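# Shelve labelled cartons onto rack boards A and B

## Task

Place each carton on the rack board named on its label, with the upper board being A and the lower being B. Each carton must rest flat on its bottom face, must not sit on top of another carton, and must not fall or slide down by more than a few centimetres.

## Robot and tools

Robot: two six-joint arms, left_arm and right_arm, each with a two-finger gripper. Each arm stands on its own carriage on one shared floor track that runs along y at x = 0. left_rail carries left_arm and is always the one on the +y side. right_rail carries right_arm. Each arm base sits at x = 0, y = its carriage position_m, z = 0.04 m, facing +x. left_arm's fingers can fold: grip with the outer quarter of the pads, near the tips, and do not jam the tips into a surface. right_arm's fingers are rigid.

Scene frame: fixed to the table, whose top is z = 0. +x points where the arms face, +y to their left, +z up, and y = 0 is mid-track. The table starts at x = 0.17 m. Positions are in metres and orientations are quaternions wxyz. The gripper's fingers point along its own +z axis and close along its y axis. end_effector_position is the point between the closed pads.

execute_actions(actions, cameras): actions holds at most one action, and an empty list just reports state. An action may contain the following.
- rows: up to 15 rows, one row per 1/30 s control step. Each row has 18 numbers in [-1, 1]. The first 9 are for left_arm: six joint values (shoulder pan, shoulder lift, elbow, wrist 1, wrist 2, wrist 3), then gripper position, force_limit and speed. The last 9 are the same for right_arm. Joint values are offsets from the Joint targets held when the call began, not from the previous row. They are scaled: 1.0 means 1.481 rad for shoulder pan and shoulder lift, and 2.222 rad for the other four joints. Gripper position is absolute: +1 is fully open (140 mm), about -0.8 is where the pads touch, and -1 closes until blocked. Higher force_limit and faster speed squeeze harder. To leave a gripper unchanged, repeat its last three numbers, because a 0 counts as a command.
- steps: 1 to 450, default 15. After the last row the arms keep heading for that row's targets.
- until: ends the action early. It reads only rail fields, for example {"left_rail": {"position_status": ["!=", "moving"]}}, {"all": {"status": "ended"}} or {"any": {"status": "ended"}}. Any numeric value needs a comparison.
- left_rail / right_rail: position_m is an absolute carriage goal in scene y (left -0.8 to 1.5, right -1.5 to 0.8). speed_m_s runs 0.01 to 1, and acceleration_factor runs 0.1 to 1. {"stop": true} brakes the carriage. Keep the carriages at least 0.78 m apart. Let a carriage arrive before moving its gripper to a scene point, because the arm rides along with it.
While a move is still running, an action must not contain rows.

move(target, speed, blend, stop_force, zero, blocking, cameras): drives the joints along a path. target is one 18-number row, or a list of up to 15 rows, in the same layout and scale as rows. Every row's joint values are offsets from the Joint targets at the start of the move, not from the previous target. The gripper numbers are absolute. speed is the top joint speed in rad/s, from 0.01 to 3.14, default 0.5. blend is a corner radius in rad, used only with lists. stop_force, from 4 to 120 N, ends an arm's path once it feels that much push. Use it only with a slow speed, and leave it out when lifting off something the gripper presses on. zero (default true) re-zeroes the force sensor first. blocking=false returns early, after which you call wait or stop. The result adds a "move:" line such as done, off_target, moving, held or fault, possibly with limits=held.

wait(seconds 0 to 10): lets time pass while the last commands are held. stop: brakes a running move. zoom_image(camera, region [x0,y0,x1,y1] in pixels, at most 504 px each way): gives a closer view of cam_low, cam_left_wrist or cam_right_wrist. zero_wrist_force(arm): re-zeroes that arm's wrist sensor. read_manual: returns licence texts only. finished_scene(scene): ends the scene for good, so call it only once every carton is placed and resting.

Result lines:
- Joint positions, Joint velocities and Joint targets give one block per arm: rail (m), then the six joints (rad).
- Joint torques are in the same order without the rail.
- Wrist force and Wrist torque are in the gripper frame.
- Tool commands show each tool's current command.
- object_status: 0 means moving, 1 stopped while opening, 2 stopped while closing (a grip), 3 at the requested position or pads met. A grip should read 2.
- position_measured is in counts: 3 is open, about 139 is 60 mm, 230 is where the pads meet.
- Rail position_status can read moving, done, contact_stop, time_out, stopped, stopped_with_arm, stopped_for_other_arm or stopped_for_other_carriage. position_answer reads taken or not_taken.
- "joint command not followed" means the clearance check altered commands. "joint sent to its limit" means a joint reached the end of its range.
- MOTOR HOT warns of overheating.

The camera images are cam_low (fixed) and the two wrist cameras, each 672x504.

Joint speed and lead are limited, so a big motion may need several calls. Large jumps get scaled back.

Avoid the following:
- dropping cartons, or releasing them while they move;
- slams, and hard pushes into the rack or table;
- contact between the two arms, including a gripper closing on the other arm's fingers;
- net forces near 150 N, or joint contact torques at their limits (wrist joints are only about 27 to 31 N m), since either stops the arm;
- heavy loads held off-centre;
- anything falling off the table;
- keeping arms stretched out or loaded for long, which overheats the motors.

Each tool is called after "Emit:" by a JSON object that holds its "method" and its "body", one argument or row to a line.

## Session

Emit:
{"method": "execute_actions", "body": {
  "actions": []
}}

Scene clock: 0.00 s.
left_arm: end_effector_position=(+0.3563, +0.7786, +0.5790) position_measured=3 object_status=3 end_effector_quat_wxyz=(+0.000, +0.000, +1.000, +0.000) | right_arm: end_effector_position=(+0.3563, -0.6214, +0.5790) position_measured=3 object_status=3 end_effector_quat_wxyz=(+0.000, +0.000, +1.000, +0.000)
Joint positions: left_arm=[0.7 -0.281 -2.157 1.821 -1.235 -1.571 -0.28] | right_arm=[-0.7 -0.281 -2.157 1.821 -1.235 -1.571 -0.28]
Joint velocities: within noise
Joint torques (N m): no reading
Wrist force (N): no reading
Wrist torque (N m): no reading
Wrist force, peak (N): no reading
Joint targets: left_arm=[0.700 -0.280 -2.157 1.821 -1.235 -1.571 -0.280] | right_arm=[-0.700 -0.281 -2.157 1.821 -1.235 -1.571 -0.280]
Tool commands: left_gripper/position=+1.0 left_gripper/force_limit=+1.0 left_gripper/speed=+1.0 right_gripper/position=+1.0 right_gripper/force_limit=+1.0 right_gripper/speed=+1.0
left_rail: position_m=0.700 position_status=done
right_rail: position_m=-0.700 position_status=done

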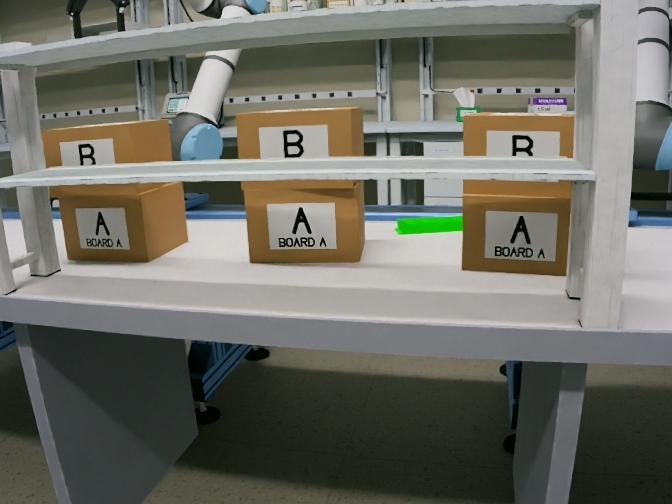

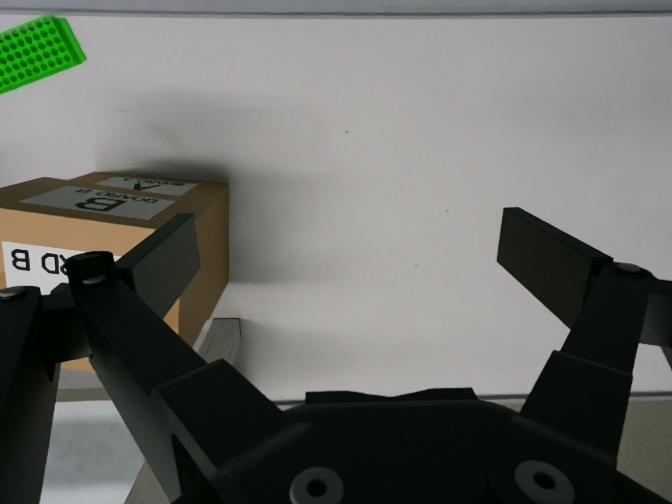

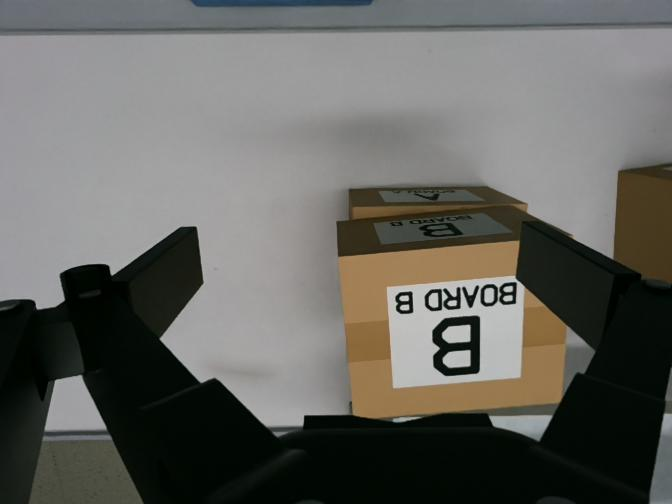

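Emit:
{"method": "zoom_image", "body": {
  "camera": "cam_low",
  "region": [0, 0, 336, 330]
}}

Emit:
{"method": "zoom_image", "body": {
  "camera": "cam_low",
  "region": [336, 0, 672, 340]
}}

Emit:
{"method": "zoom_image", "body": {
  "camera": "cam_right_wrist",
  "region": [300, 150, 672, 450]
}}

Emit:
{"method": "zoom_image", "body": {
  "camera": "cam_left_wrist",
  "region": [0, 0, 336, 504]
}}

Scaled by 1.500.

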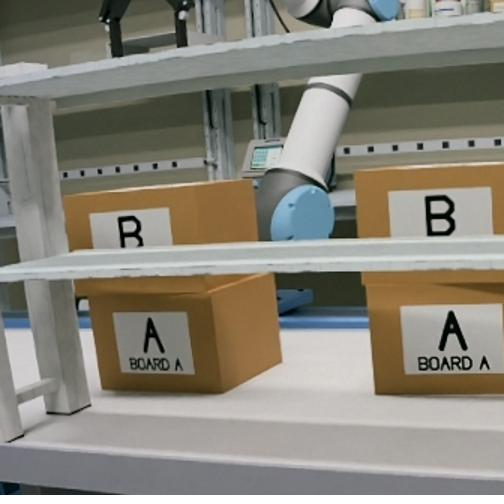

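Scaled by 1.482.

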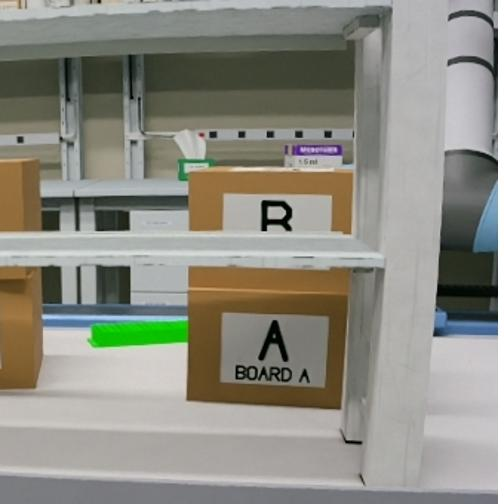

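Scaled by 1.355.

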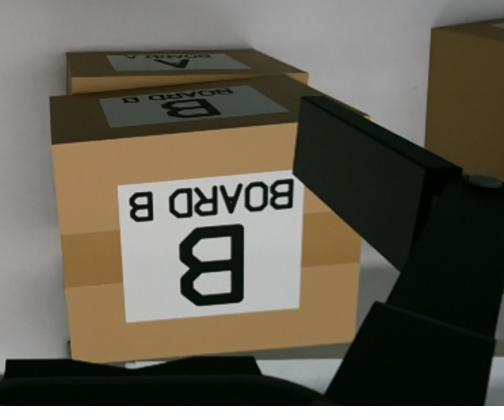

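Scaled by 1.000.

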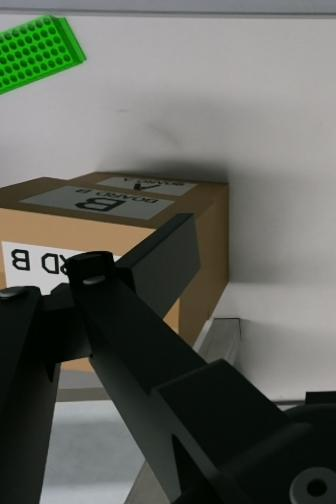

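Emit:
{"method": "move", "body": {
  "target": [
    [0,0,0,0,0.6846,0,1,1,1, 0,0,0,0,0.7070,0,1,1,1],
    [-0.9046,0.1024,0.2079,0.4309,0.6846,-0.5809,1,1,1, 0.5573,0.1024,0.2079,0.4309,0.9901,0.8329,1,1,1]
  ],
  "speed": 0.9,
  "blend": 0.3,
  "cameras": ["cam_low","cam_left_wrist","cam_right_wrist"]
}}

Scene clock: 424.93 s.
left_arm: end_effector_position=(+0.5001, +0.3999, +0.5000) position_measured=3 object_status=3 end_effector_quat_wxyz=(+0.500, +0.500, +0.500, +0.500) | right_arm: end_effector_position=(+0.1879, -0.0604, +0.5000) position_measured=3 object_status=3 end_effector_quat_wxyz=(+0.706, -0.706, +0.029, -0.030)
Joint positions: left_arm=[0.7 -1.62 -2.005 2.283 -0.278 -0.05 -1.571] | right_arm=[-0.7 0.545 -2.005 2.283 -0.278 0.629 1.57]
Joint velocities: within noise
Joint torques (N m): left_arm=[-15.43 15.37 -36.39 3.16 -1.71 -2.69] | right_arm=[14.84 4.13 -33.07 1.79 3.49 3.37]
Wrist force (N): left_arm=[0.0 -0.1 -0.4] | right_arm=[-0.1 1.7 1.1]
Wrist torque (N m): left_arm=[-0.03 0.13 -0.31] | right_arm=[-0.29 -0.16 -0.42]
Wrist force, peak (N): left_arm=[0.8 -3.5 -0.3] | right_arm=[-2.3 3.3 0.9]
Joint targets: left_arm=[0.700 -1.620 -2.005 2.283 -0.278 -0.050 -1.571] | right_arm=[-0.700 0.545 -2.005 2.283 -0.278 0.629 1.570]
left_rail: position_m=0.700 position_status=done
right_rail: position_m=-0.700 position_status=done
move: done
camera_calibration:
cam_left_wrist: T_world_to_cam=[[-0.0181183, -0.0018289, 0.999834, -0.481096], [-0.338046, -0.941097, -0.00784727, 0.54552], [0.940955, -0.338132, 0.0164328, -0.160709], [0, 0, 0, 1]] pos_world=[0.326914, 0.458167, 0.487938]
cam_right_wrist: T_world_to_cam=[[-0.0225832, -0.0109638, -0.999685, 0.510391], [-0.973171, -0.228777, 0.0244933, 0.158534], [-0.228974, 0.973417, -0.00550316, 0.280687], [0, 0, 0, 1]] pos_world=[0.230077, -0.231361, 0.507892]

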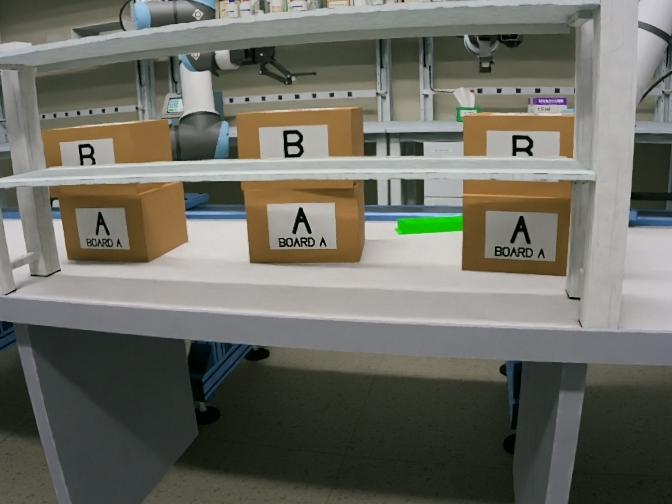

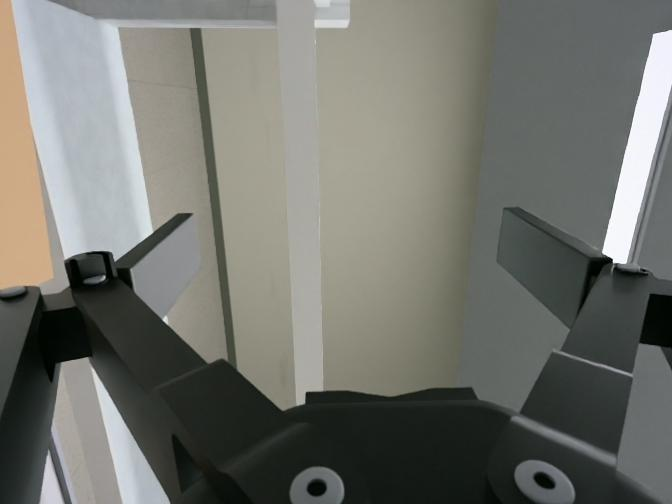

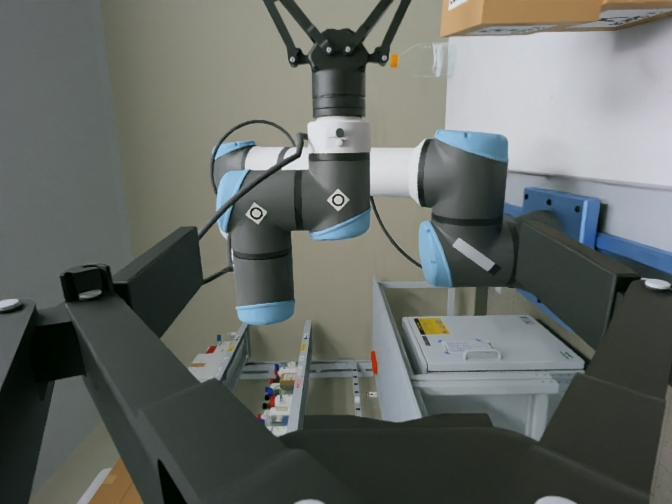

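Emit:
{"method": "zoom_image", "body": {
  "camera": "cam_left_wrist",
  "region": [0, 0, 400, 300]
}}

Emit:
{"method": "zoom_image", "body": {
  "camera": "cam_left_wrist",
  "region": [0, 250, 400, 504]
}}

Scaled by 1.260.

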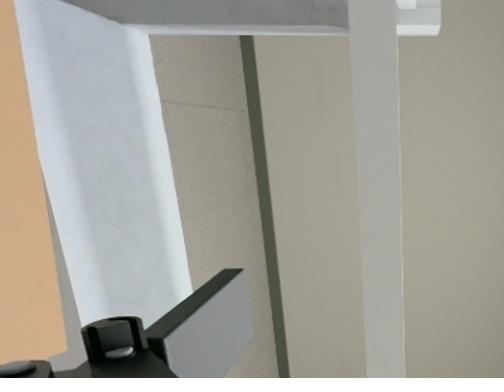

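Scaled by 1.260.

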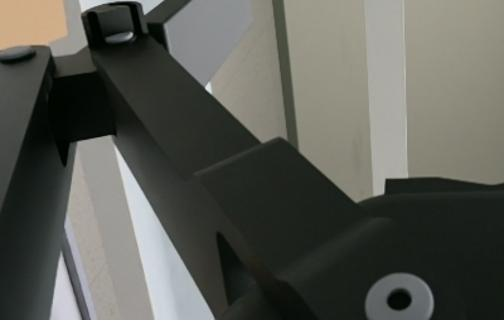

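Emit:
{"method": "move", "body": {
  "target": [0.0113,0.2937,-0.0207,-0.1751,0.0079,0,1,1,1, 0,0,0,0,0.6688,0,1,1,1],
  "speed": 0.9,
  "cameras": ["cam_left_wrist","cam_right_wrist"]
}}

Scene clock: 491.77 s.
left_arm: end_effector_position=(+0.4998, +0.2447, +0.3601) position_measured=3 object_status=3 end_effector_quat_wxyz=(+0.500, +0.500, +0.500, +0.500) | right_arm: end_effector_position=(+0.4998, -0.3995, +0.4999) position_measured=3 object_status=3 end_effector_quat_wxyz=(+0.500, -0.500, +0.500, -0.500)
Joint positions: left_arm=[0.7 -1.604 -1.57 2.237 -0.667 -0.032 -1.571] | right_arm=[-0.7 0.545 -2.005 2.283 -0.278 2.115 1.57]
Joint velocities: within noise
Joint torques (N m): left_arm=[12.24 -18.5 -49.5 -2.26 2.22 -2.64] | right_arm=[9.96 0.12 -43 -0.32 3.49 2.72]
Wrist force (N): left_arm=[0.1 -0.3 -0.1] | right_arm=[0.1 1.7 1.0]
Wrist torque (N m): left_arm=[-0.06 0.12 -0.28] | right_arm=[-0.28 -0.19 -0.42]
Wrist force, peak (N): left_arm=[1.9 0.2 0.2] | right_arm=[0.1 1.9 1.5]
Joint targets: left_arm=[0.700 -1.604 -1.570 2.237 -0.667 -0.032 -1.571] | right_arm=[-0.700 0.545 -2.005 2.283 -0.278 2.115 1.570]
left_rail: position_m=0.700 position_status=done
right_rail: position_m=-0.700 position_status=done
move: done
camera_calibration:
cam_left_wrist: T_world_to_cam=[[-0.0181195, -0.0018124, 0.999834, -0.341511], [-0.338938, -0.940776, -0.00784774, 0.398584], [0.940634, -0.339024, 0.0164321, -0.210288], [0, 0, 0, 1]] pos_world=[0.326712, 0.303066, 0.348038]
cam_right_wrist: T_world_to_cam=[[-0.0129664, 0.0216355, -0.999682, 0.521816], [-0.310531, 0.950245, 0.0245933, 0.524333], [0.950475, 0.310751, -0.00560271, -0.172016], [0, 0, 0, 1]] pos_world=[0.333084, -0.45608, 0.507791]
Images, in order (width x height): cam_left_wrist 672x504, cam_right_wrist 672x504.

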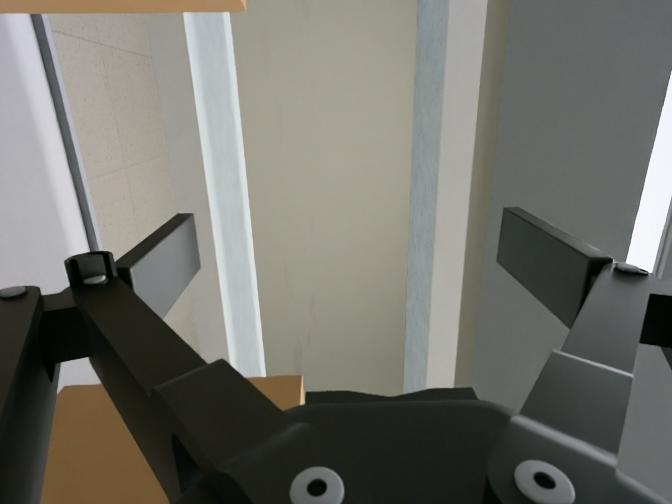

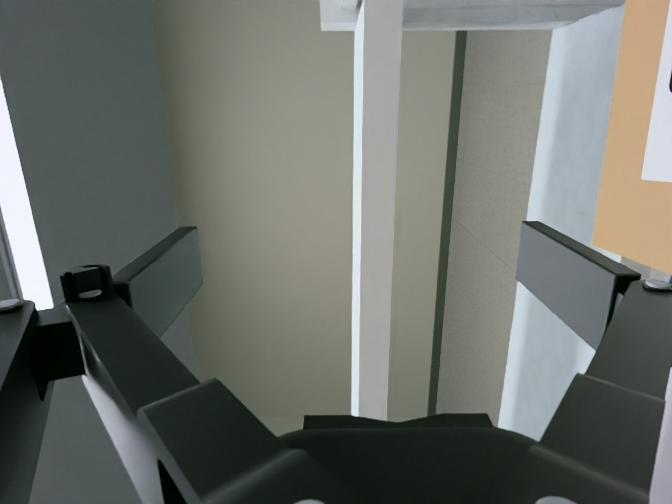

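Emit:
{"method": "zoom_image", "body": {
  "camera": "cam_left_wrist",
  "region": [0, 0, 504, 220]
}}

Emit:
{"method": "zoom_image", "body": {
  "camera": "cam_right_wrist",
  "region": [300, 0, 672, 250]
}}

Scaled by 1.000.

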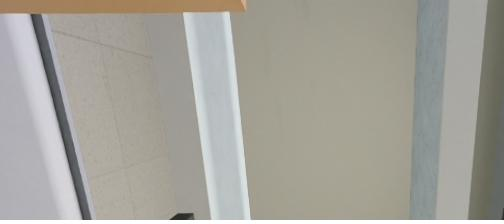

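Scaled by 1.355.

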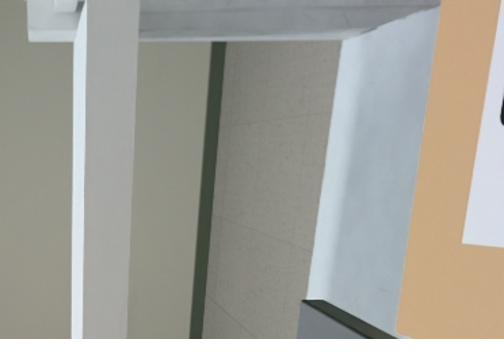

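Emit:
{"method": "move", "body": {
  "target": [0.0585,-0.1428,-0.0441,0.1393,0.0551,0,-0.286,1,0, 0.0606,0.1392,-0.0590,-0.0338,-0.0308,0,-0.286,1,0],
  "speed": 0.7,
  "cameras": []
}}

Emit:
{"method": "execute_actions", "body": {
  "actions": [
    {"right_rail": {"position_m": -1.1}, "steps": 150, "until": {"right_rail": {"position_status": ["!=", "moving"]}}}
  ],
  "cameras": []
}}

Emit:
{"method": "execute_actions", "body": {
  "actions": [
    {"left_rail": {"position_m": 0.1}, "steps": 200, "until": {"left_rail": {"position_status": ["!=", "moving"]}}}
  ]
}}

Scene clock: 699.97 s.
left_arm: end_effector_position=(+0.5361, +0.2902, +0.5000) position_measured=165 object_status=3 end_effector_quat_wxyz=(+0.509, +0.509, +0.491, +0.491) | right_arm: end_effector_position=(+0.5533, -0.2701, +0.5001) position_measured=165 object_status=3 end_effector_quat_wxyz=(+0.538, -0.538, +0.459, -0.459)
Joint positions: left_arm=[0.7 -1.517 -1.781 2.139 -0.357 0.09 -1.571] | right_arm=[-0.7 0.635 -1.799 2.152 -0.353 2.047 1.57]
Joint velocities: within noise
Joint torques (N m): left_arm=[11.88 -46.9 -57.26 2.89 2.61 -2.14] | right_arm=[12.99 -17.48 -51.17 -7.03 -2.99 2.66]
Wrist force (N): left_arm=[0.1 -0.1 0.2] | right_arm=[0.4 1.2 1.5]
Wrist torque (N m): left_arm=[0.04 0.10 -0.31] | right_arm=[-0.44 -0.28 -0.37]
Wrist force, peak (N): left_arm=[1.9 3.0 1.0] | right_arm=[-1.6 1.1 2.6]
Joint targets: left_arm=[0.700 -1.517 -1.782 2.139 -0.357 0.090 -1.571] | right_arm=[-0.700 0.635 -1.799 2.152 -0.353 2.047 1.570]
left_rail: position_m=0.700 position_status=done
right_rail: position_m=-0.700 position_status=done
move: done
No camera images: "cameras" was empty.

Scene clock: 701.80 s.
left_arm: end_effector_position=(+0.5361, +0.2902, +0.5001) position_measured=165 object_status=3 end_effector_quat_wxyz=(+0.509, +0.509, +0.491, +0.491) | right_arm: end_effector_position=(+0.5533, -0.6699, +0.5001) position_measured=165 object_status=3 end_effector_quat_wxyz=(+0.538, -0.538, +0.459, -0.459) end_effector_velocity=(+0.000, -0.002, +0.000) end_effector_angular_velocity=(-0.003, +0.000, -0.002)
Joint positions: left_arm=[0.7 -1.517 -1.782 2.139 -0.357 0.09 -1.571] | right_arm=[-1.1 0.635 -1.799 2.152 -0.353 2.047 1.57]
Joint velocities: left_arm=[within noise] | right_arm=[-0.001 -0.001 0 0 0 0.001 -0.003]
Joint torques (N m): left_arm=[10.9 -47.25 -54.9 2.17 2.37 -1.66] | right_arm=[8.09 -22.12 -42.18 -3.45 0.76 2.58]
Wrist force (N): left_arm=[-0.1 0.1 0.0] | right_arm=[0.2 0.9 1.4]
Wrist torque (N m): left_arm=[0.12 0.15 -0.31] | right_arm=[-0.52 -0.24 -0.37]
Wrist force, peak (N): left_arm=[-0.4 0.3 -0.2] | right_arm=[1.7 1.3 1.4]
Joint targets: left_arm=[0.700 -1.517 -1.782 2.139 -0.357 0.090 -1.571] | right_arm=[-1.100 0.635 -1.799 2.152 -0.353 2.047 1.570]
Tool commands: left_gripper/position=-0.286 left_gripper/force_limit=+1.0 left_gripper/speed=+0.0 right_gripper/position=-0.286 right_gripper/force_limit=+1.0 right_gripper/speed=+0.0
left_rail: position_m=0.700 position_status=done
right_rail: position_m=-1.100 position_status=done
No camera images: "cameras" was empty.

Scene clock: 703.97 s.
left_arm: end_effector_position=(+0.5361, -0.3097, +0.5001) position_measured=165 object_status=3 end_effector_quat_wxyz=(+0.509, +0.509, +0.491, +0.491) end_effector_velocity=(+0.000, -0.002, -0.001) end_effector_angular_velocity=(+0.000, +0.000, -0.001) | right_arm: end_effector_position=(+0.5533, -0.6700, +0.5001) position_measured=165 object_status=3 end_effector_quat_wxyz=(+0.538, -0.538, +0.459, -0.459)
Joint positions: left_arm=[0.1 -1.517 -1.782 2.139 -0.357 0.09 -1.571] | right_arm=[-1.1 0.635 -1.799 2.152 -0.353 2.047 1.57]
Joint velocities: left_arm=[-0.001 -0.001 0.001 0.001 -0.001 0 -0.001] | right_arm=[within noise]
Joint torques (N m): left_arm=[-11.54 -8.38 -49.73 1.2 1.14 -0.71] | right_arm=[5.69 -26.26 -34.67 0.05 2.7 2.57]
Wrist force (N): left_arm=[-0.1 0.3 0.2] | right_arm=[0.4 1.0 1.7]
Wrist torque (N m): left_arm=[0.15 0.15 -0.31] | right_arm=[-0.47 -0.28 -0.37]
Wrist force, peak (N): left_arm=[2.1 0.1 0.1] | right_arm=[0.4 0.9 1.9]
Joint targets: left_arm=[0.100 -1.517 -1.782 2.139 -0.357 0.090 -1.571] | right_arm=[-1.100 0.635 -1.799 2.152 -0.353 2.047 1.570]
Tool commands: left_gripper/position=-0.286 left_gripper/force_limit=+1.0 left_gripper/speed=+0.0 right_gripper/position=-0.286 right_gripper/force_limit=+1.0 right_gripper/speed=+0.0
left_rail: position_m=0.100 position_status=done
right_rail: position_m=-1.100 position_status=done
camera_calibration:
cam_left_wrist: T_world_to_cam=[[-0.0181718, -0.00116031, 0.999834, -0.481605], [-0.372356, -0.928057, -0.00784453, -0.0876825], [0.927912, -0.372437, 0.0164325, -0.438223], [0, 0, 0, 1]] pos_world=[0.365231, -0.245143, 0.488038]
cam_right_wrist: T_world_to_cam=[[-0.0162094, 0.019326, -0.999682, 0.528908], [-0.45619, 0.889543, 0.0245937, 0.837855], [0.889735, 0.456443, -0.00560261, -0.0075474], [0, 0, 0, 1]] pos_world=[0.397509, -0.752084, 0.508091]

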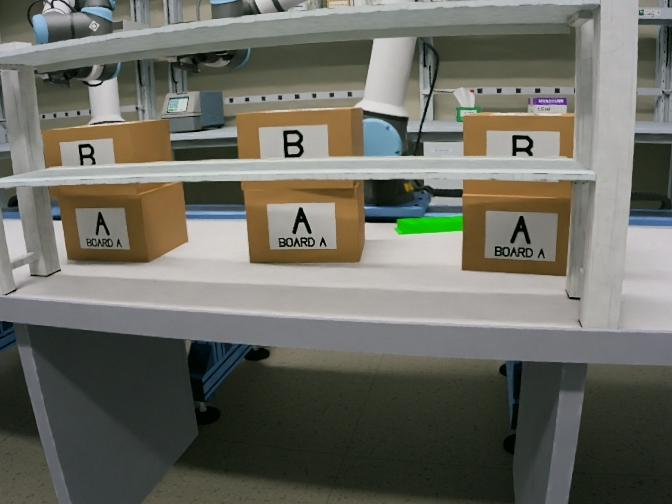

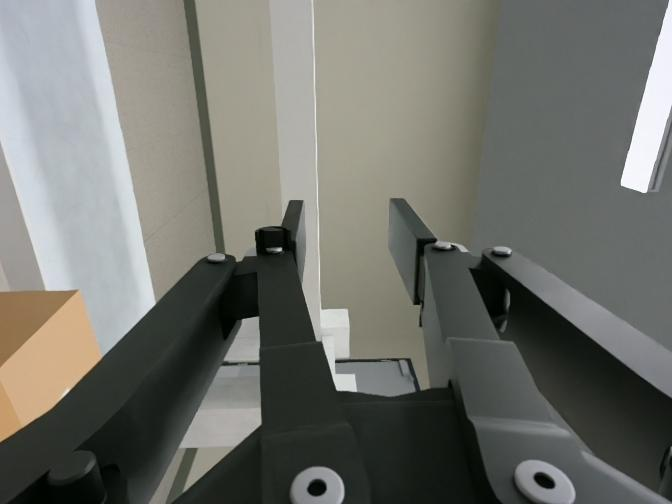

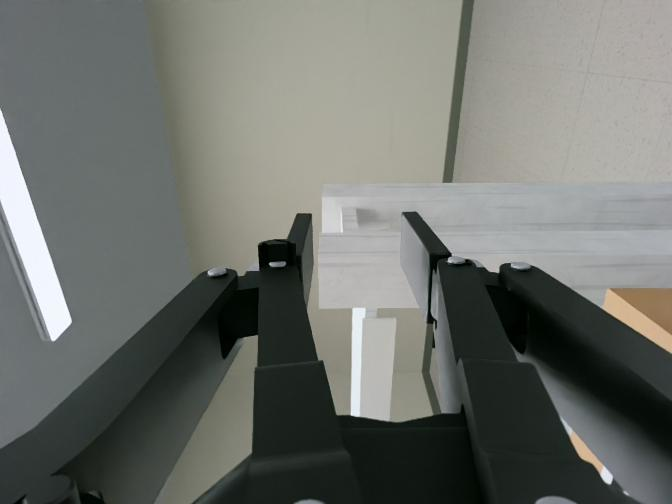

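Emit:
{"method": "move", "body": {
  "target": [0,0.2175,0.1151,-0.2601,0,0,-0.286,1,0, 0,0.2197,0.1165,-0.2630,0,0,-0.286,1,0],
  "speed": 0.5
}}

Scene clock: 721.13 s.
left_arm: end_effector_position=(+0.5361, -0.3100, +0.2499) position_measured=165 object_status=3 end_effector_quat_wxyz=(+0.509, +0.509, +0.491, +0.491) | right_arm: end_effector_position=(+0.5534, -0.6699, +0.2501) position_measured=165 object_status=3 end_effector_quat_wxyz=(+0.538, -0.538, +0.459, -0.459)
Joint positions: left_arm=[0.1 -1.517 -1.46 2.395 -0.935 0.09 -1.571] | right_arm=[-1.1 0.635 -1.474 2.411 -0.937 2.047 1.57]
Joint velocities: within noise
Joint torques (N m): left_arm=[-10.92 -16.63 -17.13 -2.9 -1.46 1.41] | right_arm=[-5.8 -26.2 -17.87 -7.1 2.89 2.41]
Wrist force (N): left_arm=[-0.1 0.1 0.0] | right_arm=[0.1 1.2 1.2]
Wrist torque (N m): left_arm=[0.08 0.13 -0.30] | right_arm=[-0.40 -0.20 -0.31]
Wrist force, peak (N): left_arm=[2.0 1.7 -0.4] | right_arm=[0.2 3.2 1.1]
Joint targets: left_arm=[0.100 -1.517 -1.459 2.395 -0.935 0.090 -1.571] | right_arm=[-1.100 0.635 -1.473 2.411 -0.937 2.047 1.570]
left_rail: position_m=0.100 position_status=done
right_rail: position_m=-1.100 position_status=done
move: done
camera_calibration:
cam_left_wrist: T_world_to_cam=[[-0.0181718, -0.00116031, 0.999834, -0.231446], [-0.372356, -0.928057, -0.00784453, -0.0899236], [0.927912, -0.372437, 0.0164325, -0.434223], [0, 0, 0, 1]] pos_world=[0.365231, -0.245443, 0.237838]
cam_right_wrist: T_world_to_cam=[[-0.0161654, 0.0194603, -0.99968, 0.278972], [-0.456191, 0.889539, 0.0246931, 0.84398], [0.889735, 0.456444, -0.00550209, -0.00919742], [0, 0, 0, 1]] pos_world=[0.397709, -0.751984, 0.257992]

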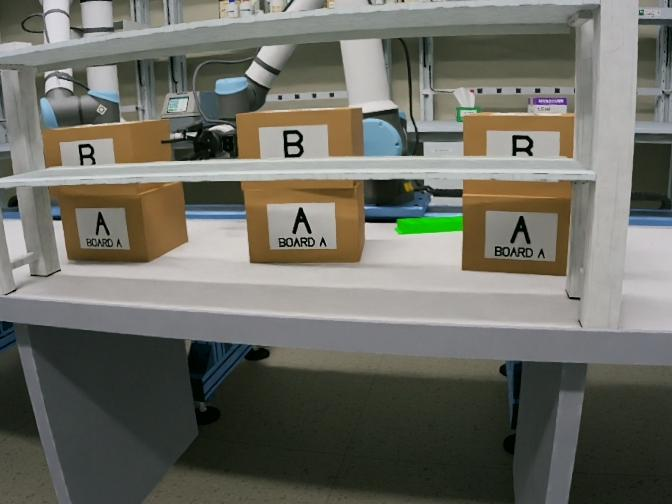

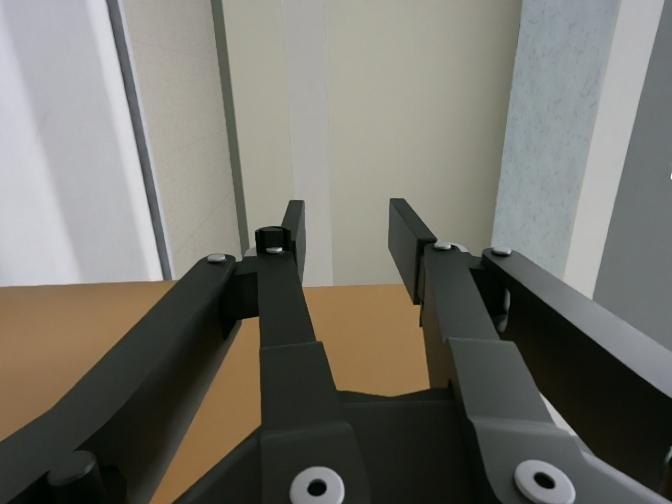

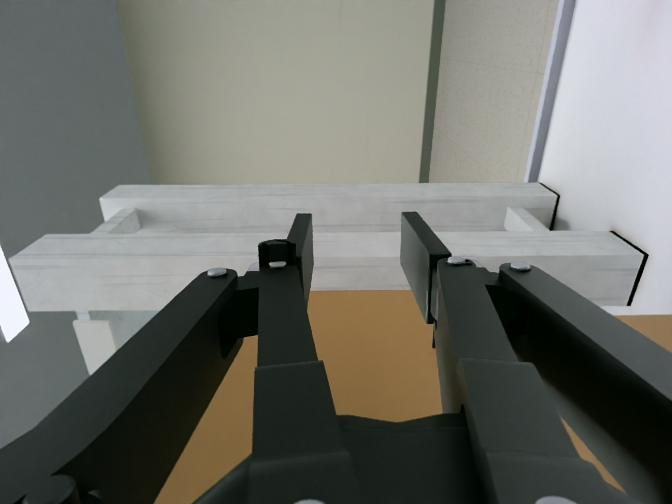

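Emit:
{"method": "move", "body": {
  "target": [-0.1490,-0.0339,0.0255,-0.0034,-0.0989,0,-0.286,1,0, 0.1236,-0.0467,0.0344,-0.0037,0.0823,0,-0.286,1,0],
  "speed": 0.4,
  "cameras": ["cam_left_wrist","cam_right_wrist"]
}}

Scene clock: 794.97 s.
left_arm: end_effector_position=(+0.4500, -0.3105, +0.2502) position_measured=165 object_status=3 end_effector_quat_wxyz=(+0.510, +0.509, +0.491, +0.490) | right_arm: end_effector_position=(+0.4502, -0.6698, +0.2505) position_measured=165 object_status=3 end_effector_quat_wxyz=(+0.538, -0.538, +0.459, -0.459)
Joint positions: left_arm=[0.1 -1.738 -1.51 2.451 -0.943 -0.129 -1.571] | right_arm=[-1.1 0.818 -1.543 2.487 -0.945 2.229 1.57]
Joint velocities: within noise
Joint torques (N m): left_arm=[-11.07 -56.9 -17.44 -1.67 -2.3 1.68] | right_arm=[12.41 -44.27 -19.41 -6.61 3.33 2.38]
Wrist force (N): left_arm=[-0.1 -0.2 -0.4] | right_arm=[0.1 1.2 1.2]
Wrist torque (N m): left_arm=[-0.01 0.13 -0.30] | right_arm=[-0.34 -0.17 -0.34]
Wrist force, peak (N): left_arm=[-0.5 -0.1 -2.1] | right_arm=[1.3 1.4 3.0]
Joint targets: left_arm=[0.100 -1.738 -1.510 2.451 -0.943 -0.129 -1.571] | right_arm=[-1.100 0.818 -1.543 2.487 -0.945 2.230 1.570]
left_rail: position_m=0.100 position_status=done
right_rail: position_m=-1.100 position_status=done
move: done
camera_calibration:
cam_left_wrist: T_world_to_cam=[[-0.0180327, -0.0000110682, 0.999837, -0.233071], [-0.37321, -0.927723, -0.00674135, -0.122204], [0.927572, -0.373271, 0.0167252, -0.354625], [0, 0, 0, 1]] pos_world=[0.279129, -0.245745, 0.23814]
cam_right_wrist: T_world_to_cam=[[-0.0155027, 0.0201308, -0.999677, 0.277917], [-0.456408, 0.88942, 0.0249883, 0.79679], [0.889636, 0.456648, -0.00460057, 0.0825734], [0, 0, 0, 1]] pos_world=[0.294509, -0.751982, 0.258297]
Images, in order (width x height): cam_left_wrist 672x504, cam_right_wrist 672x504.

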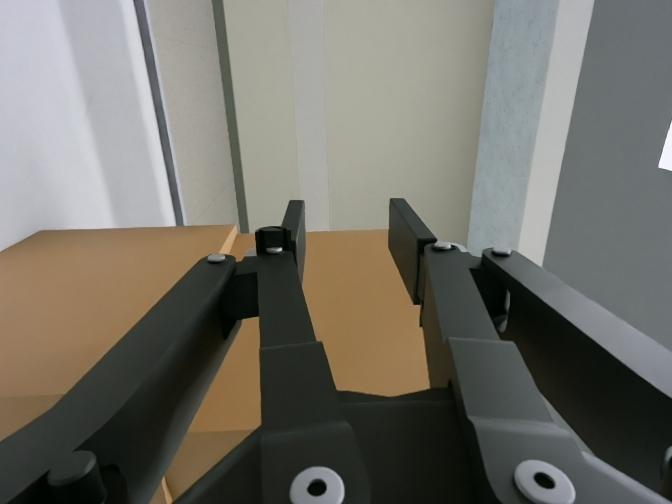

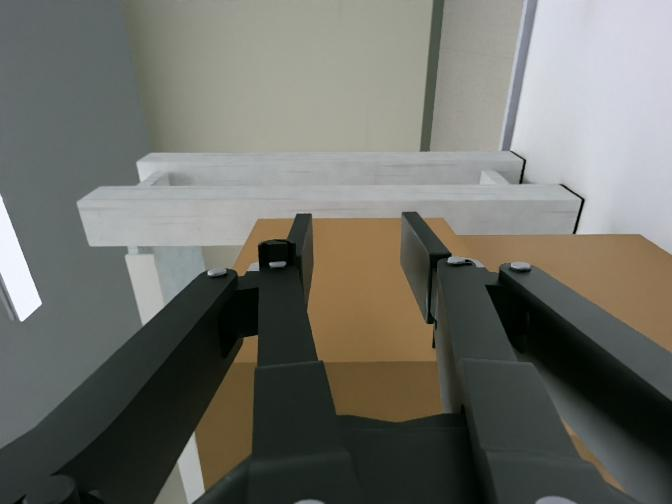

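Emit:
{"method": "zoom_image", "body": {
  "camera": "cam_left_wrist",
  "region": [0, 200, 300, 504]
}}

Emit:
{"method": "zoom_image", "body": {
  "camera": "cam_right_wrist",
  "region": [150, 180, 672, 504]
}}

Scaled by 1.658.

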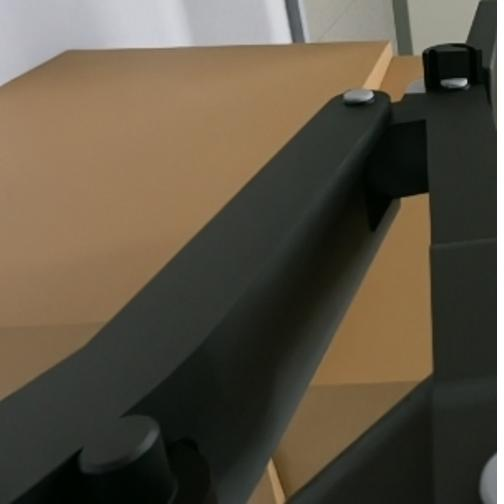

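Region (150, 180, 672, 504) is 522x324 pixels. A region can be at most 504 by 504 pixels.

Emit:
{"method": "move", "body": {
  "target": [0.1094,0.0720,-0.0571,0.0100,0.0557,0,-0.286,1,0, -0.1093,0.0447,-0.0326,0.0033,-0.0887,0,-0.286,1,0],
  "speed": 0.25,
  "cameras": []
}}

Emit:
{"method": "move", "body": {
  "target": [0.0042,0.0280,-0.0248,0.0061,0.0028,0,-0.286,1,0, 0.0411,0.0263,-0.0211,0.0035,0.0274,0,-0.286,1,0],
  "speed": 0.03,
  "stop_force": 5
}}

Scene clock: 889.33 s.
left_arm: end_effector_position=(+0.5124, -0.3484, +0.2497) position_measured=165 object_status=3 end_effector_quat_wxyz=(+0.500, +0.500, +0.500, +0.500) | right_arm: end_effector_position=(+0.5414, -0.6550, +0.2498) position_measured=165 object_status=3 end_effector_quat_wxyz=(+0.546, -0.546, +0.449, -0.449)
Joint positions: left_arm=[0.1 -1.576 -1.403 2.325 -0.92 -0.006 -1.571] | right_arm=[-1.1 0.656 -1.476 2.415 -0.938 2.033 1.57]
Joint velocities: within noise
Joint torques (N m): left_arm=[11.67 -24.82 -41.34 3.39 2.03 1.75] | right_arm=[-14.93 -26.78 -34.66 0.62 -3.11 2.16]
Wrist force (N): left_arm=[-0.2 0.0 -0.2] | right_arm=[0.1 1.1 1.2]
Wrist torque (N m): left_arm=[0.04 0.16 -0.30] | right_arm=[-0.42 -0.17 -0.30]
Wrist force, peak (N): left_arm=[1.4 -0.3 -0.5] | right_arm=[0.3 1.1 2.6]
Joint targets: left_arm=[0.100 -1.576 -1.403 2.324 -0.920 -0.006 -1.571] | right_arm=[-1.100 0.656 -1.476 2.415 -0.938 2.033 1.570]
left_rail: position_m=0.100 position_status=done
right_rail: position_m=-1.100 position_status=done
move: done
No camera images: "cameras" was empty.

Scene clock: 892.37 s.
left_arm: end_effector_position=(+0.5136, -0.3611, +0.2498) position_measured=165 object_status=3 end_effector_quat_wxyz=(+0.500, +0.500, +0.500, +0.500) | right_arm: end_effector_position=(+0.5391, -0.6287, +0.2499) position_measured=165 object_status=3 end_effector_quat_wxyz=(+0.546, -0.546, +0.449, -0.449)
Joint positions: left_arm=[0.1 -1.573 -1.386 2.301 -0.915 -0.003 -1.571] | right_arm=[-1.1 0.71 -1.442 2.373 -0.931 2.086 1.57]
Joint velocities: within noise
Joint torques (N m): left_arm=[-13.8 -68.74 -21.53 -1.3 -1.32 1.3] | right_arm=[-14.37 -55.91 -20.26 -5.45 -2.68 2.53]
Wrist force (N): left_arm=[1.1 0.4 -0.6] | right_arm=[0.4 1.3 1.5]
Wrist torque (N m): left_arm=[0.05 0.07 -0.34] | right_arm=[-0.37 -0.26 -0.37]
Wrist force, peak (N): left_arm=[7.2 0.8 -1.8] | right_arm=[5.2 0.7 1.9]
Joint targets: left_arm=[0.100 -1.573 -1.386 2.301 -0.915 -0.003 -1.571] | right_arm=[-1.100 0.710 -1.442 2.373 -0.931 2.086 1.570]
left_rail: position_m=0.100 position_status=done
right_rail: position_m=-1.100 position_status=done
move: contact (left_arm, right_arm); left_arm: the elbow is farthest, 0.032 rad from its target
camera_calibration:
cam_left_wrist: T_world_to_cam=[[-0.0181453, -0.00278552, 0.999831, -0.232461], [-0.33743, -0.94131, -0.0087463, -0.168173], [0.941176, -0.337532, 0.0161405, -0.426573], [0, 0, 0, 1]] pos_world=[0.340515, -0.302932, 0.237836]
cam_right_wrist: T_world_to_cam=[[-0.0168835, 0.0187411, -0.999682, 0.277656], [-0.487373, 0.872847, 0.0245945, 0.807151], [0.87303, 0.487634, -0.00560283, 0.0133575], [0, 0, 0, 1]] pos_world=[0.38641, -0.716237, 0.257791]

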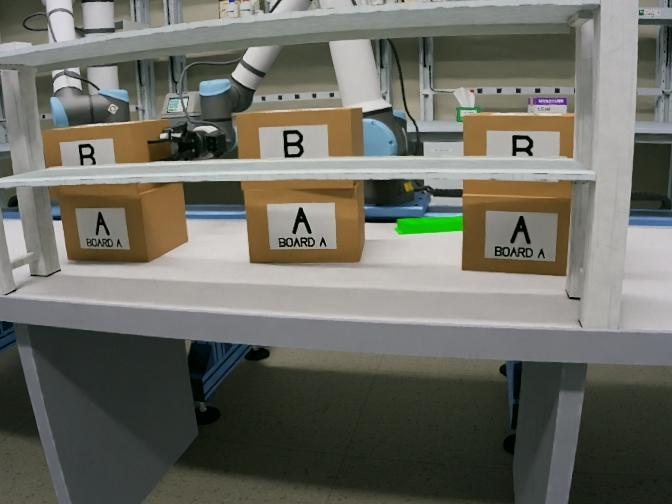

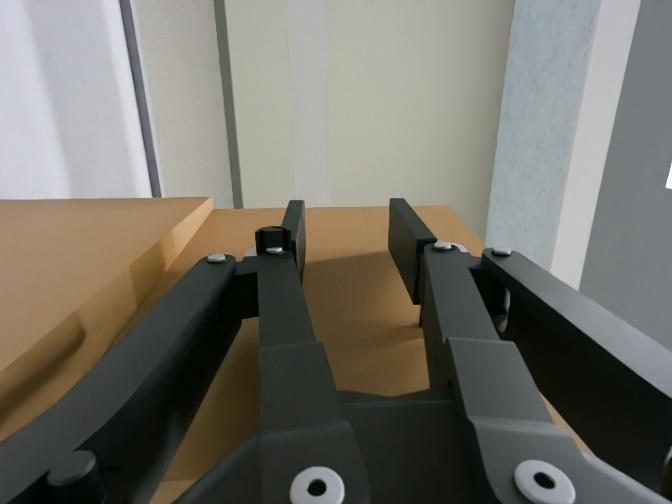

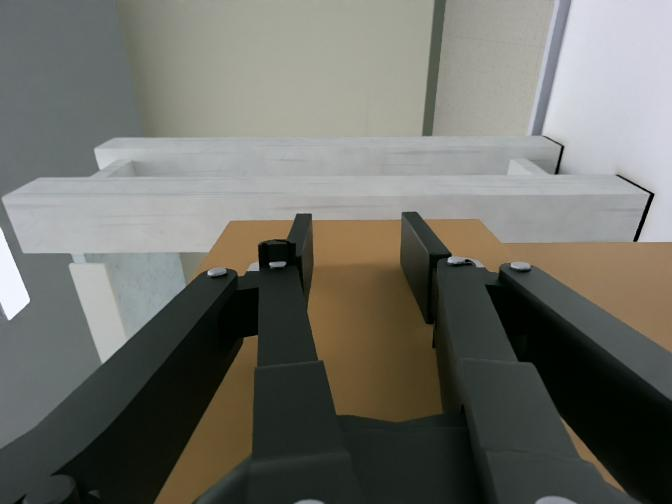

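Emit:
{"method": "move", "body": {
  "target": [0,0,0,0,0,0,-0.286,1,0, 0.0198,-0.0078,0.0062,-0.0010,0.0207,0,-0.286,1,0],
  "speed": 0.1,
  "cameras": []
}}

Emit:
{"method": "move", "body": {
  "target": [0,0,0,0,0,0,-0.286,1,0, 0.0153,0.0109,-0.0088,0.0015,0.0102,0,-0.286,1,0],
  "speed": 0.02,
  "stop_force": 5,
  "cameras": ["cam_right_wrist"]
}}

Scene clock: 949.00 s.
left_arm: end_effector_position=(+0.5136, -0.3611, +0.2498) position_measured=165 object_status=3 end_effector_quat_wxyz=(+0.500, +0.500, +0.500, +0.500) | right_arm: end_effector_position=(+0.5223, -0.6339, +0.2500) position_measured=165 object_status=3 end_effector_quat_wxyz=(+0.542, -0.543, +0.454, -0.454)
Joint positions: left_arm=[0.1 -1.573 -1.386 2.301 -0.915 -0.003 -1.571] | right_arm=[-1.1 0.739 -1.454 2.387 -0.933 2.132 1.57]
Joint velocities: within noise
Joint torques (N m): left_arm=[-13.54 -66.61 -30.94 -1.24 -1.74 1.68] | right_arm=[10.85 -54.28 -18.88 -6.65 2.82 2.42]
Wrist force (N): left_arm=[0.9 0.0 -0.5] | right_arm=[1.5 1.8 2.2]
Wrist torque (N m): left_arm=[0.06 0.10 -0.34] | right_arm=[-0.32 -0.13 -0.30]
Wrist force, peak (N): left_arm=[1.4 -0.3 -0.8] | right_arm=[1.8 2.3 2.4]
Joint targets: left_arm=[0.100 -1.573 -1.386 2.301 -0.915 -0.003 -1.571] | right_arm=[-1.100 0.739 -1.454 2.387 -0.933 2.132 1.570]
left_rail: position_m=0.100 position_status=done
right_rail: position_m=-1.100 position_status=done
move: done
No camera images: "cameras" was empty.

Scene clock: 950.67 s.
left_arm: end_effector_position=(+0.5136, -0.3610, +0.2498) position_measured=165 object_status=3 end_effector_quat_wxyz=(+0.500, +0.500, +0.500, +0.500) | right_arm: end_effector_position=(+0.5219, -0.6292, +0.2500) position_measured=165 object_status=3 end_effector_quat_wxyz=(+0.542, -0.543, +0.454, -0.454)
Joint positions: left_arm=[0.1 -1.573 -1.386 2.301 -0.915 -0.003 -1.571] | right_arm=[-1.1 0.748 -1.447 2.38 -0.932 2.141 1.57]
Joint velocities: within noise
Joint torques (N m): left_arm=[-13.21 -66.56 -35.54 -1.49 0.74 1.68] | right_arm=[-13.3 -54.95 -19.71 -4.98 -3.25 2.52]
Wrist force (N): left_arm=[3.0 -0.1 -0.5] | right_arm=[2.5 0.8 2.1]
Wrist torque (N m): left_arm=[0.01 0.07 -0.42] | right_arm=[-0.33 -0.26 -0.34]
Wrist force, peak (N): left_arm=[3.5 1.4 -0.9] | right_arm=[8.5 -0.6 -1.1]
Joint targets: left_arm=[0.100 -1.573 -1.386 2.301 -0.915 -0.003 -1.571] | right_arm=[-1.100 0.748 -1.447 2.379 -0.932 2.141 1.570]
left_rail: position_m=0.100 position_status=done
right_rail: position_m=-1.100 position_status=done
move: contact (right_arm); right_arm: the shoulder pan is farthest, 0.014 rad from its target
camera_calibration:
cam_right_wrist: T_world_to_cam=[[-0.0164795, 0.0190664, -0.999682, 0.277488], [-0.472742, 0.880858, 0.0245931, 0.796626], [0.881047, 0.472997, -0.00550263, 0.0152247], [0, 0, 0, 1]] pos_world=[0.367758, -0.714206, 0.257892]
Images, in order (width x height): cam_right_wrist 672x504.

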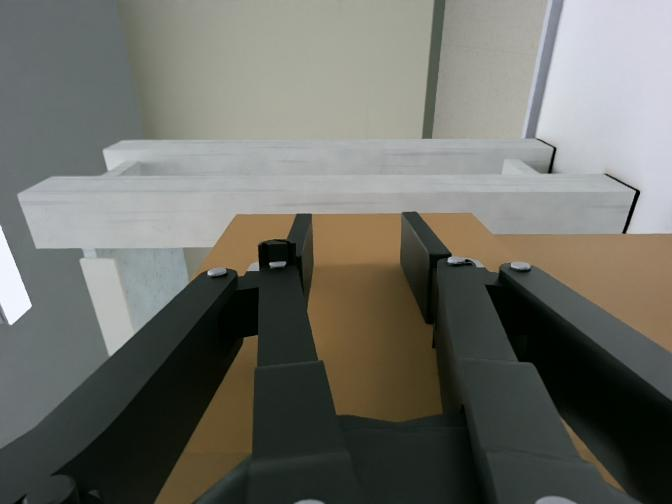

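Emit:
{"method": "move", "body": {
  "target": [0.00028,0.00186,-0.00165,0.00041,0.00019,0,-0.286,1,0, 0.00255,0.00181,-0.00146,0.00026,0.0017,0,-0.286,1,0],
  "speed": 0.02,
  "cameras": []
}}

Scene clock: 970.73 s.
left_arm: end_effector_position=(+0.5138, -0.3630, +0.2498) position_measured=165 object_status=3 end_effector_quat_wxyz=(+0.500, +0.500, +0.500, +0.500) | right_arm: end_effector_position=(+0.5218, -0.6273, +0.2500) position_measured=165 object_status=3 end_effector_quat_wxyz=(+0.542, -0.543, +0.454, -0.454)
Joint positions: left_arm=[0.1 -1.573 -1.383 2.298 -0.914 -0.003 -1.571] | right_arm=[-1.1 0.751 -1.445 2.376 -0.931 2.145 1.57]
Joint velocities: within noise
Joint torques (N m): left_arm=[6.98 -21.9 -50.36 1.53 8.25 1.28] | right_arm=[21.68 -28.83 -40.64 0.53 -1.43 2.54]
Wrist force (N): left_arm=[17.2 2.1 -2.5] | right_arm=[23.4 -3.2 -1.3]
Wrist torque (N m): left_arm=[0.01 -0.47 -0.85] | right_arm=[-0.37 -0.75 -0.54]
Wrist force, peak (N): left_arm=[17.2 2.1 -2.5] | right_arm=[23.4 -3.2 -1.3]
Joint targets: left_arm=[0.100 -1.573 -1.383 2.298 -0.914 -0.003 -1.571] | right_arm=[-1.100 0.752 -1.445 2.376 -0.931 2.145 1.570]
left_rail: position_m=0.100 position_status=done
right_rail: position_m=-1.100 position_status=done
move: done
No camera images: "cameras" was empty.

Emit:
{"method": "move", "body": {
  "target": [-0.00107,-0.00718,0.00635,-0.00157,0.01279,0,-0.286,1,0, -0.00206,-0.00144,0.00117,-0.0002,-0.00586,0,-0.286,1,0],
  "speed": 0.02,
  "cameras": []
}}

Scene clock: 994.33 s.
left_arm: end_effector_position=(+0.5130, -0.3655, +0.2498) position_measured=165 object_status=3 end_effector_quat_wxyz=(+0.507, +0.507, +0.493, +0.493) | right_arm: end_effector_position=(+0.5213, -0.6255, +0.2500) position_measured=165 object_status=3 end_effector_quat_wxyz=(+0.544, -0.545, +0.451, -0.451)
Joint positions: left_arm=[0.1 -1.574 -1.393 2.312 -0.917 0.026 -1.571] | right_arm=[-1.1 0.748 -1.447 2.379 -0.932 2.132 1.57]
Joint velocities: within noise
Joint torques (N m): left_arm=[-42.19 -65.77 -43.12 -8 24.19 1.7] | right_arm=[7.02 -43.98 -27 -6.34 -21.95 2.37]
Wrist force (N): left_arm=[44.5 4.9 6.9] | right_arm=[44.8 -10.0 -4.0]
Wrist torque (N m): left_arm=[-0.09 1.60 -0.93] | right_arm=[-0.25 -0.58 -0.27]
Wrist force, peak (N): left_arm=[44.4 5.8 7.5] | right_arm=[44.8 -10.0 -4.0]
Joint targets: left_arm=[0.100 -1.574 -1.393 2.312 -0.917 0.026 -1.571] | right_arm=[-1.100 0.748 -1.447 2.379 -0.932 2.132 1.570]
left_rail: position_m=0.100 position_status=done
right_rail: position_m=-1.100 position_status=done
move: done
No camera images: "cameras" was empty.

Emit:
{"method": "move", "body": {
  "target": [
    [0.00031,0.00205,-0.00181,0.00045,-0.00429,0,-0.286,1,0, 0,0,0,0,0,0,-0.286,1,0],
    [0.00031,-0.00962,-0.00446,0.01088,-0.00429,0,-0.286,1,0, 0,-0.01266,-0.00285,0.01129,0,0,-0.286,1,0]
  ],
  "speed": 0.03,
  "cameras": ["cam_low","cam_left_wrist"]
}}

Scene clock: 1033.93 s.
left_arm: end_effector_position=(+0.5133, -0.3643, +0.2597) position_measured=165 object_status=3 end_effector_quat_wxyz=(+0.505, +0.505, +0.495, +0.495) | right_arm: end_effector_position=(+0.5213, -0.6254, +0.2599) position_measured=165 object_status=3 end_effector_quat_wxyz=(+0.544, -0.545, +0.451, -0.451)
Joint positions: left_arm=[0.1 -1.574 -1.408 2.302 -0.893 0.016 -1.571] | right_arm=[-1.1 0.748 -1.465 2.373 -0.907 2.132 1.57]
Joint velocities: within noise
Joint torques (N m): left_arm=[-6.47 -69.83 -66.11 0.38 5.76 1.88] | right_arm=[17.42 -62.86 -51.77 -3.1 -5.75 2.3]
Wrist force (N): left_arm=[34.0 -9.0 -2.5] | right_arm=[34.5 11.6 -1.9]
Wrist torque (N m): left_arm=[0.19 0.41 -0.72] | right_arm=[-0.33 0.10 -0.11]
Wrist force, peak (N): left_arm=[46.8 5.7 7.6] | right_arm=[45.6 -10.7 -4.2]
Joint targets: left_arm=[0.100 -1.574 -1.408 2.302 -0.893 0.016 -1.571] | right_arm=[-1.100 0.748 -1.466 2.373 -0.907 2.132 1.570]
left_rail: position_m=0.100 position_status=done
right_rail: position_m=-1.100 position_status=done
move: done
camera_calibration:
cam_left_wrist: T_world_to_cam=[[-0.0181616, -0.0023292, 0.999832, -0.242202], [-0.356199, -0.93437, -0.00864691, -0.159167], [0.934234, -0.356296, 0.01614, -0.430689], [0, 0, 0, 1]] pos_world=[0.34127, -0.302738, 0.247736]
Images, in order (width x height): cam_low 672x504, cam_left_wrist 672x504.

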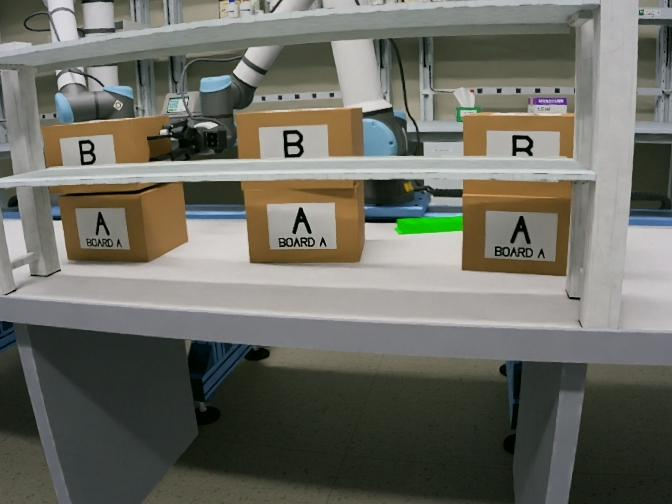

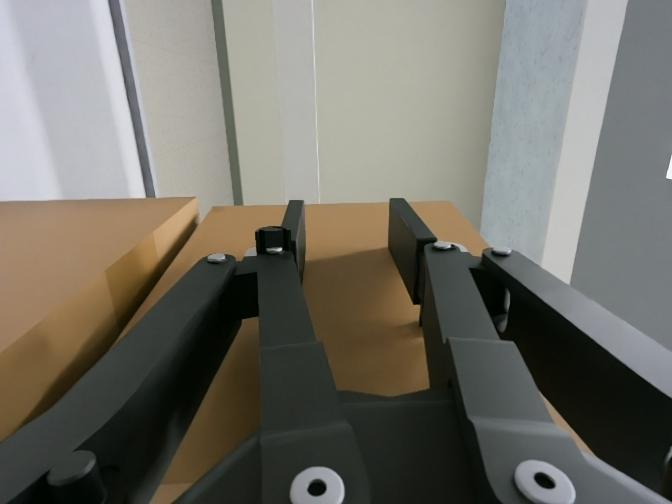

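Emit:
{"method": "move", "body": {
  "target": [
    [0,-0.04634,-0.01356,0.04445,0,0,-0.286,1,0, 0.00059,-0.04957,-0.01431,0.04735,0.00039,0,-0.286,1,0],
    [0.00002,-0.08686,-0.02964,0.08753,0.00001,0,-0.286,1,0, 0.00117,-0.09275,-0.03134,0.09316,0.00078,0,-0.286,1,0]
  ],
  "speed": 0.08,
  "blend": 0.02,
  "cameras": ["cam_low"]
}}

Scene clock: 1155.27 s.
left_arm: end_effector_position=(+0.5133, -0.3653, +0.3451) position_measured=165 object_status=3 end_effector_quat_wxyz=(+0.505, +0.505, +0.495, +0.495) | right_arm: end_effector_position=(+0.5213, -0.6245, +0.3450) position_measured=165 object_status=3 end_effector_quat_wxyz=(+0.544, -0.545, +0.451, -0.451)
Joint positions: left_arm=[0.1 -1.574 -1.536 2.236 -0.699 0.016 -1.571] | right_arm=[-1.1 0.75 -1.603 2.303 -0.7 2.134 1.57]
Joint velocities: within noise
Joint torques (N m): left_arm=[-14.11 -60.02 -76.94 -1.49 19.55 1.62] | right_arm=[37.82 -52.89 -63.79 -3.32 -7.97 2.21]
Wrist force (N): left_arm=[48.8 -8.3 -3.6] | right_arm=[49.2 13.4 -3.7]
Wrist torque (N m): left_arm=[0.22 0.42 -0.90] | right_arm=[-0.31 0.03 -0.20]
Wrist force, peak (N): left_arm=[53.9 -8.3 -2.0] | right_arm=[54.2 14.0 -5.2]
Joint targets: left_arm=[0.100 -1.574 -1.536 2.236 -0.699 0.016 -1.571] | right_arm=[-1.100 0.750 -1.603 2.303 -0.700 2.134 1.570]
left_rail: position_m=0.100 position_status=done
right_rail: position_m=-1.100 position_status=done
move: done
Images, in order (width x height): cam_low 672x504.

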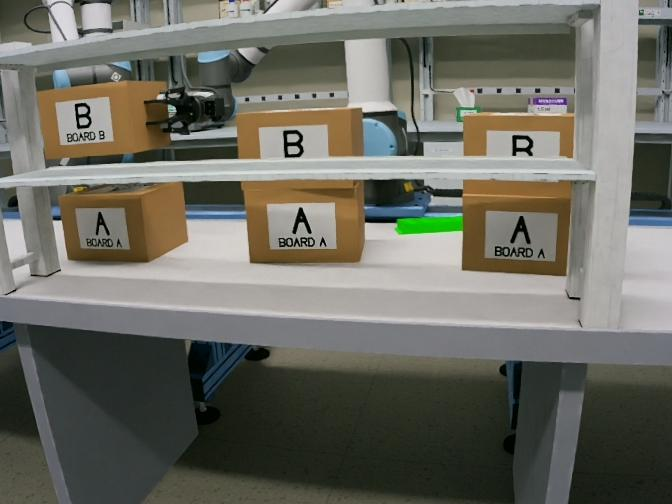

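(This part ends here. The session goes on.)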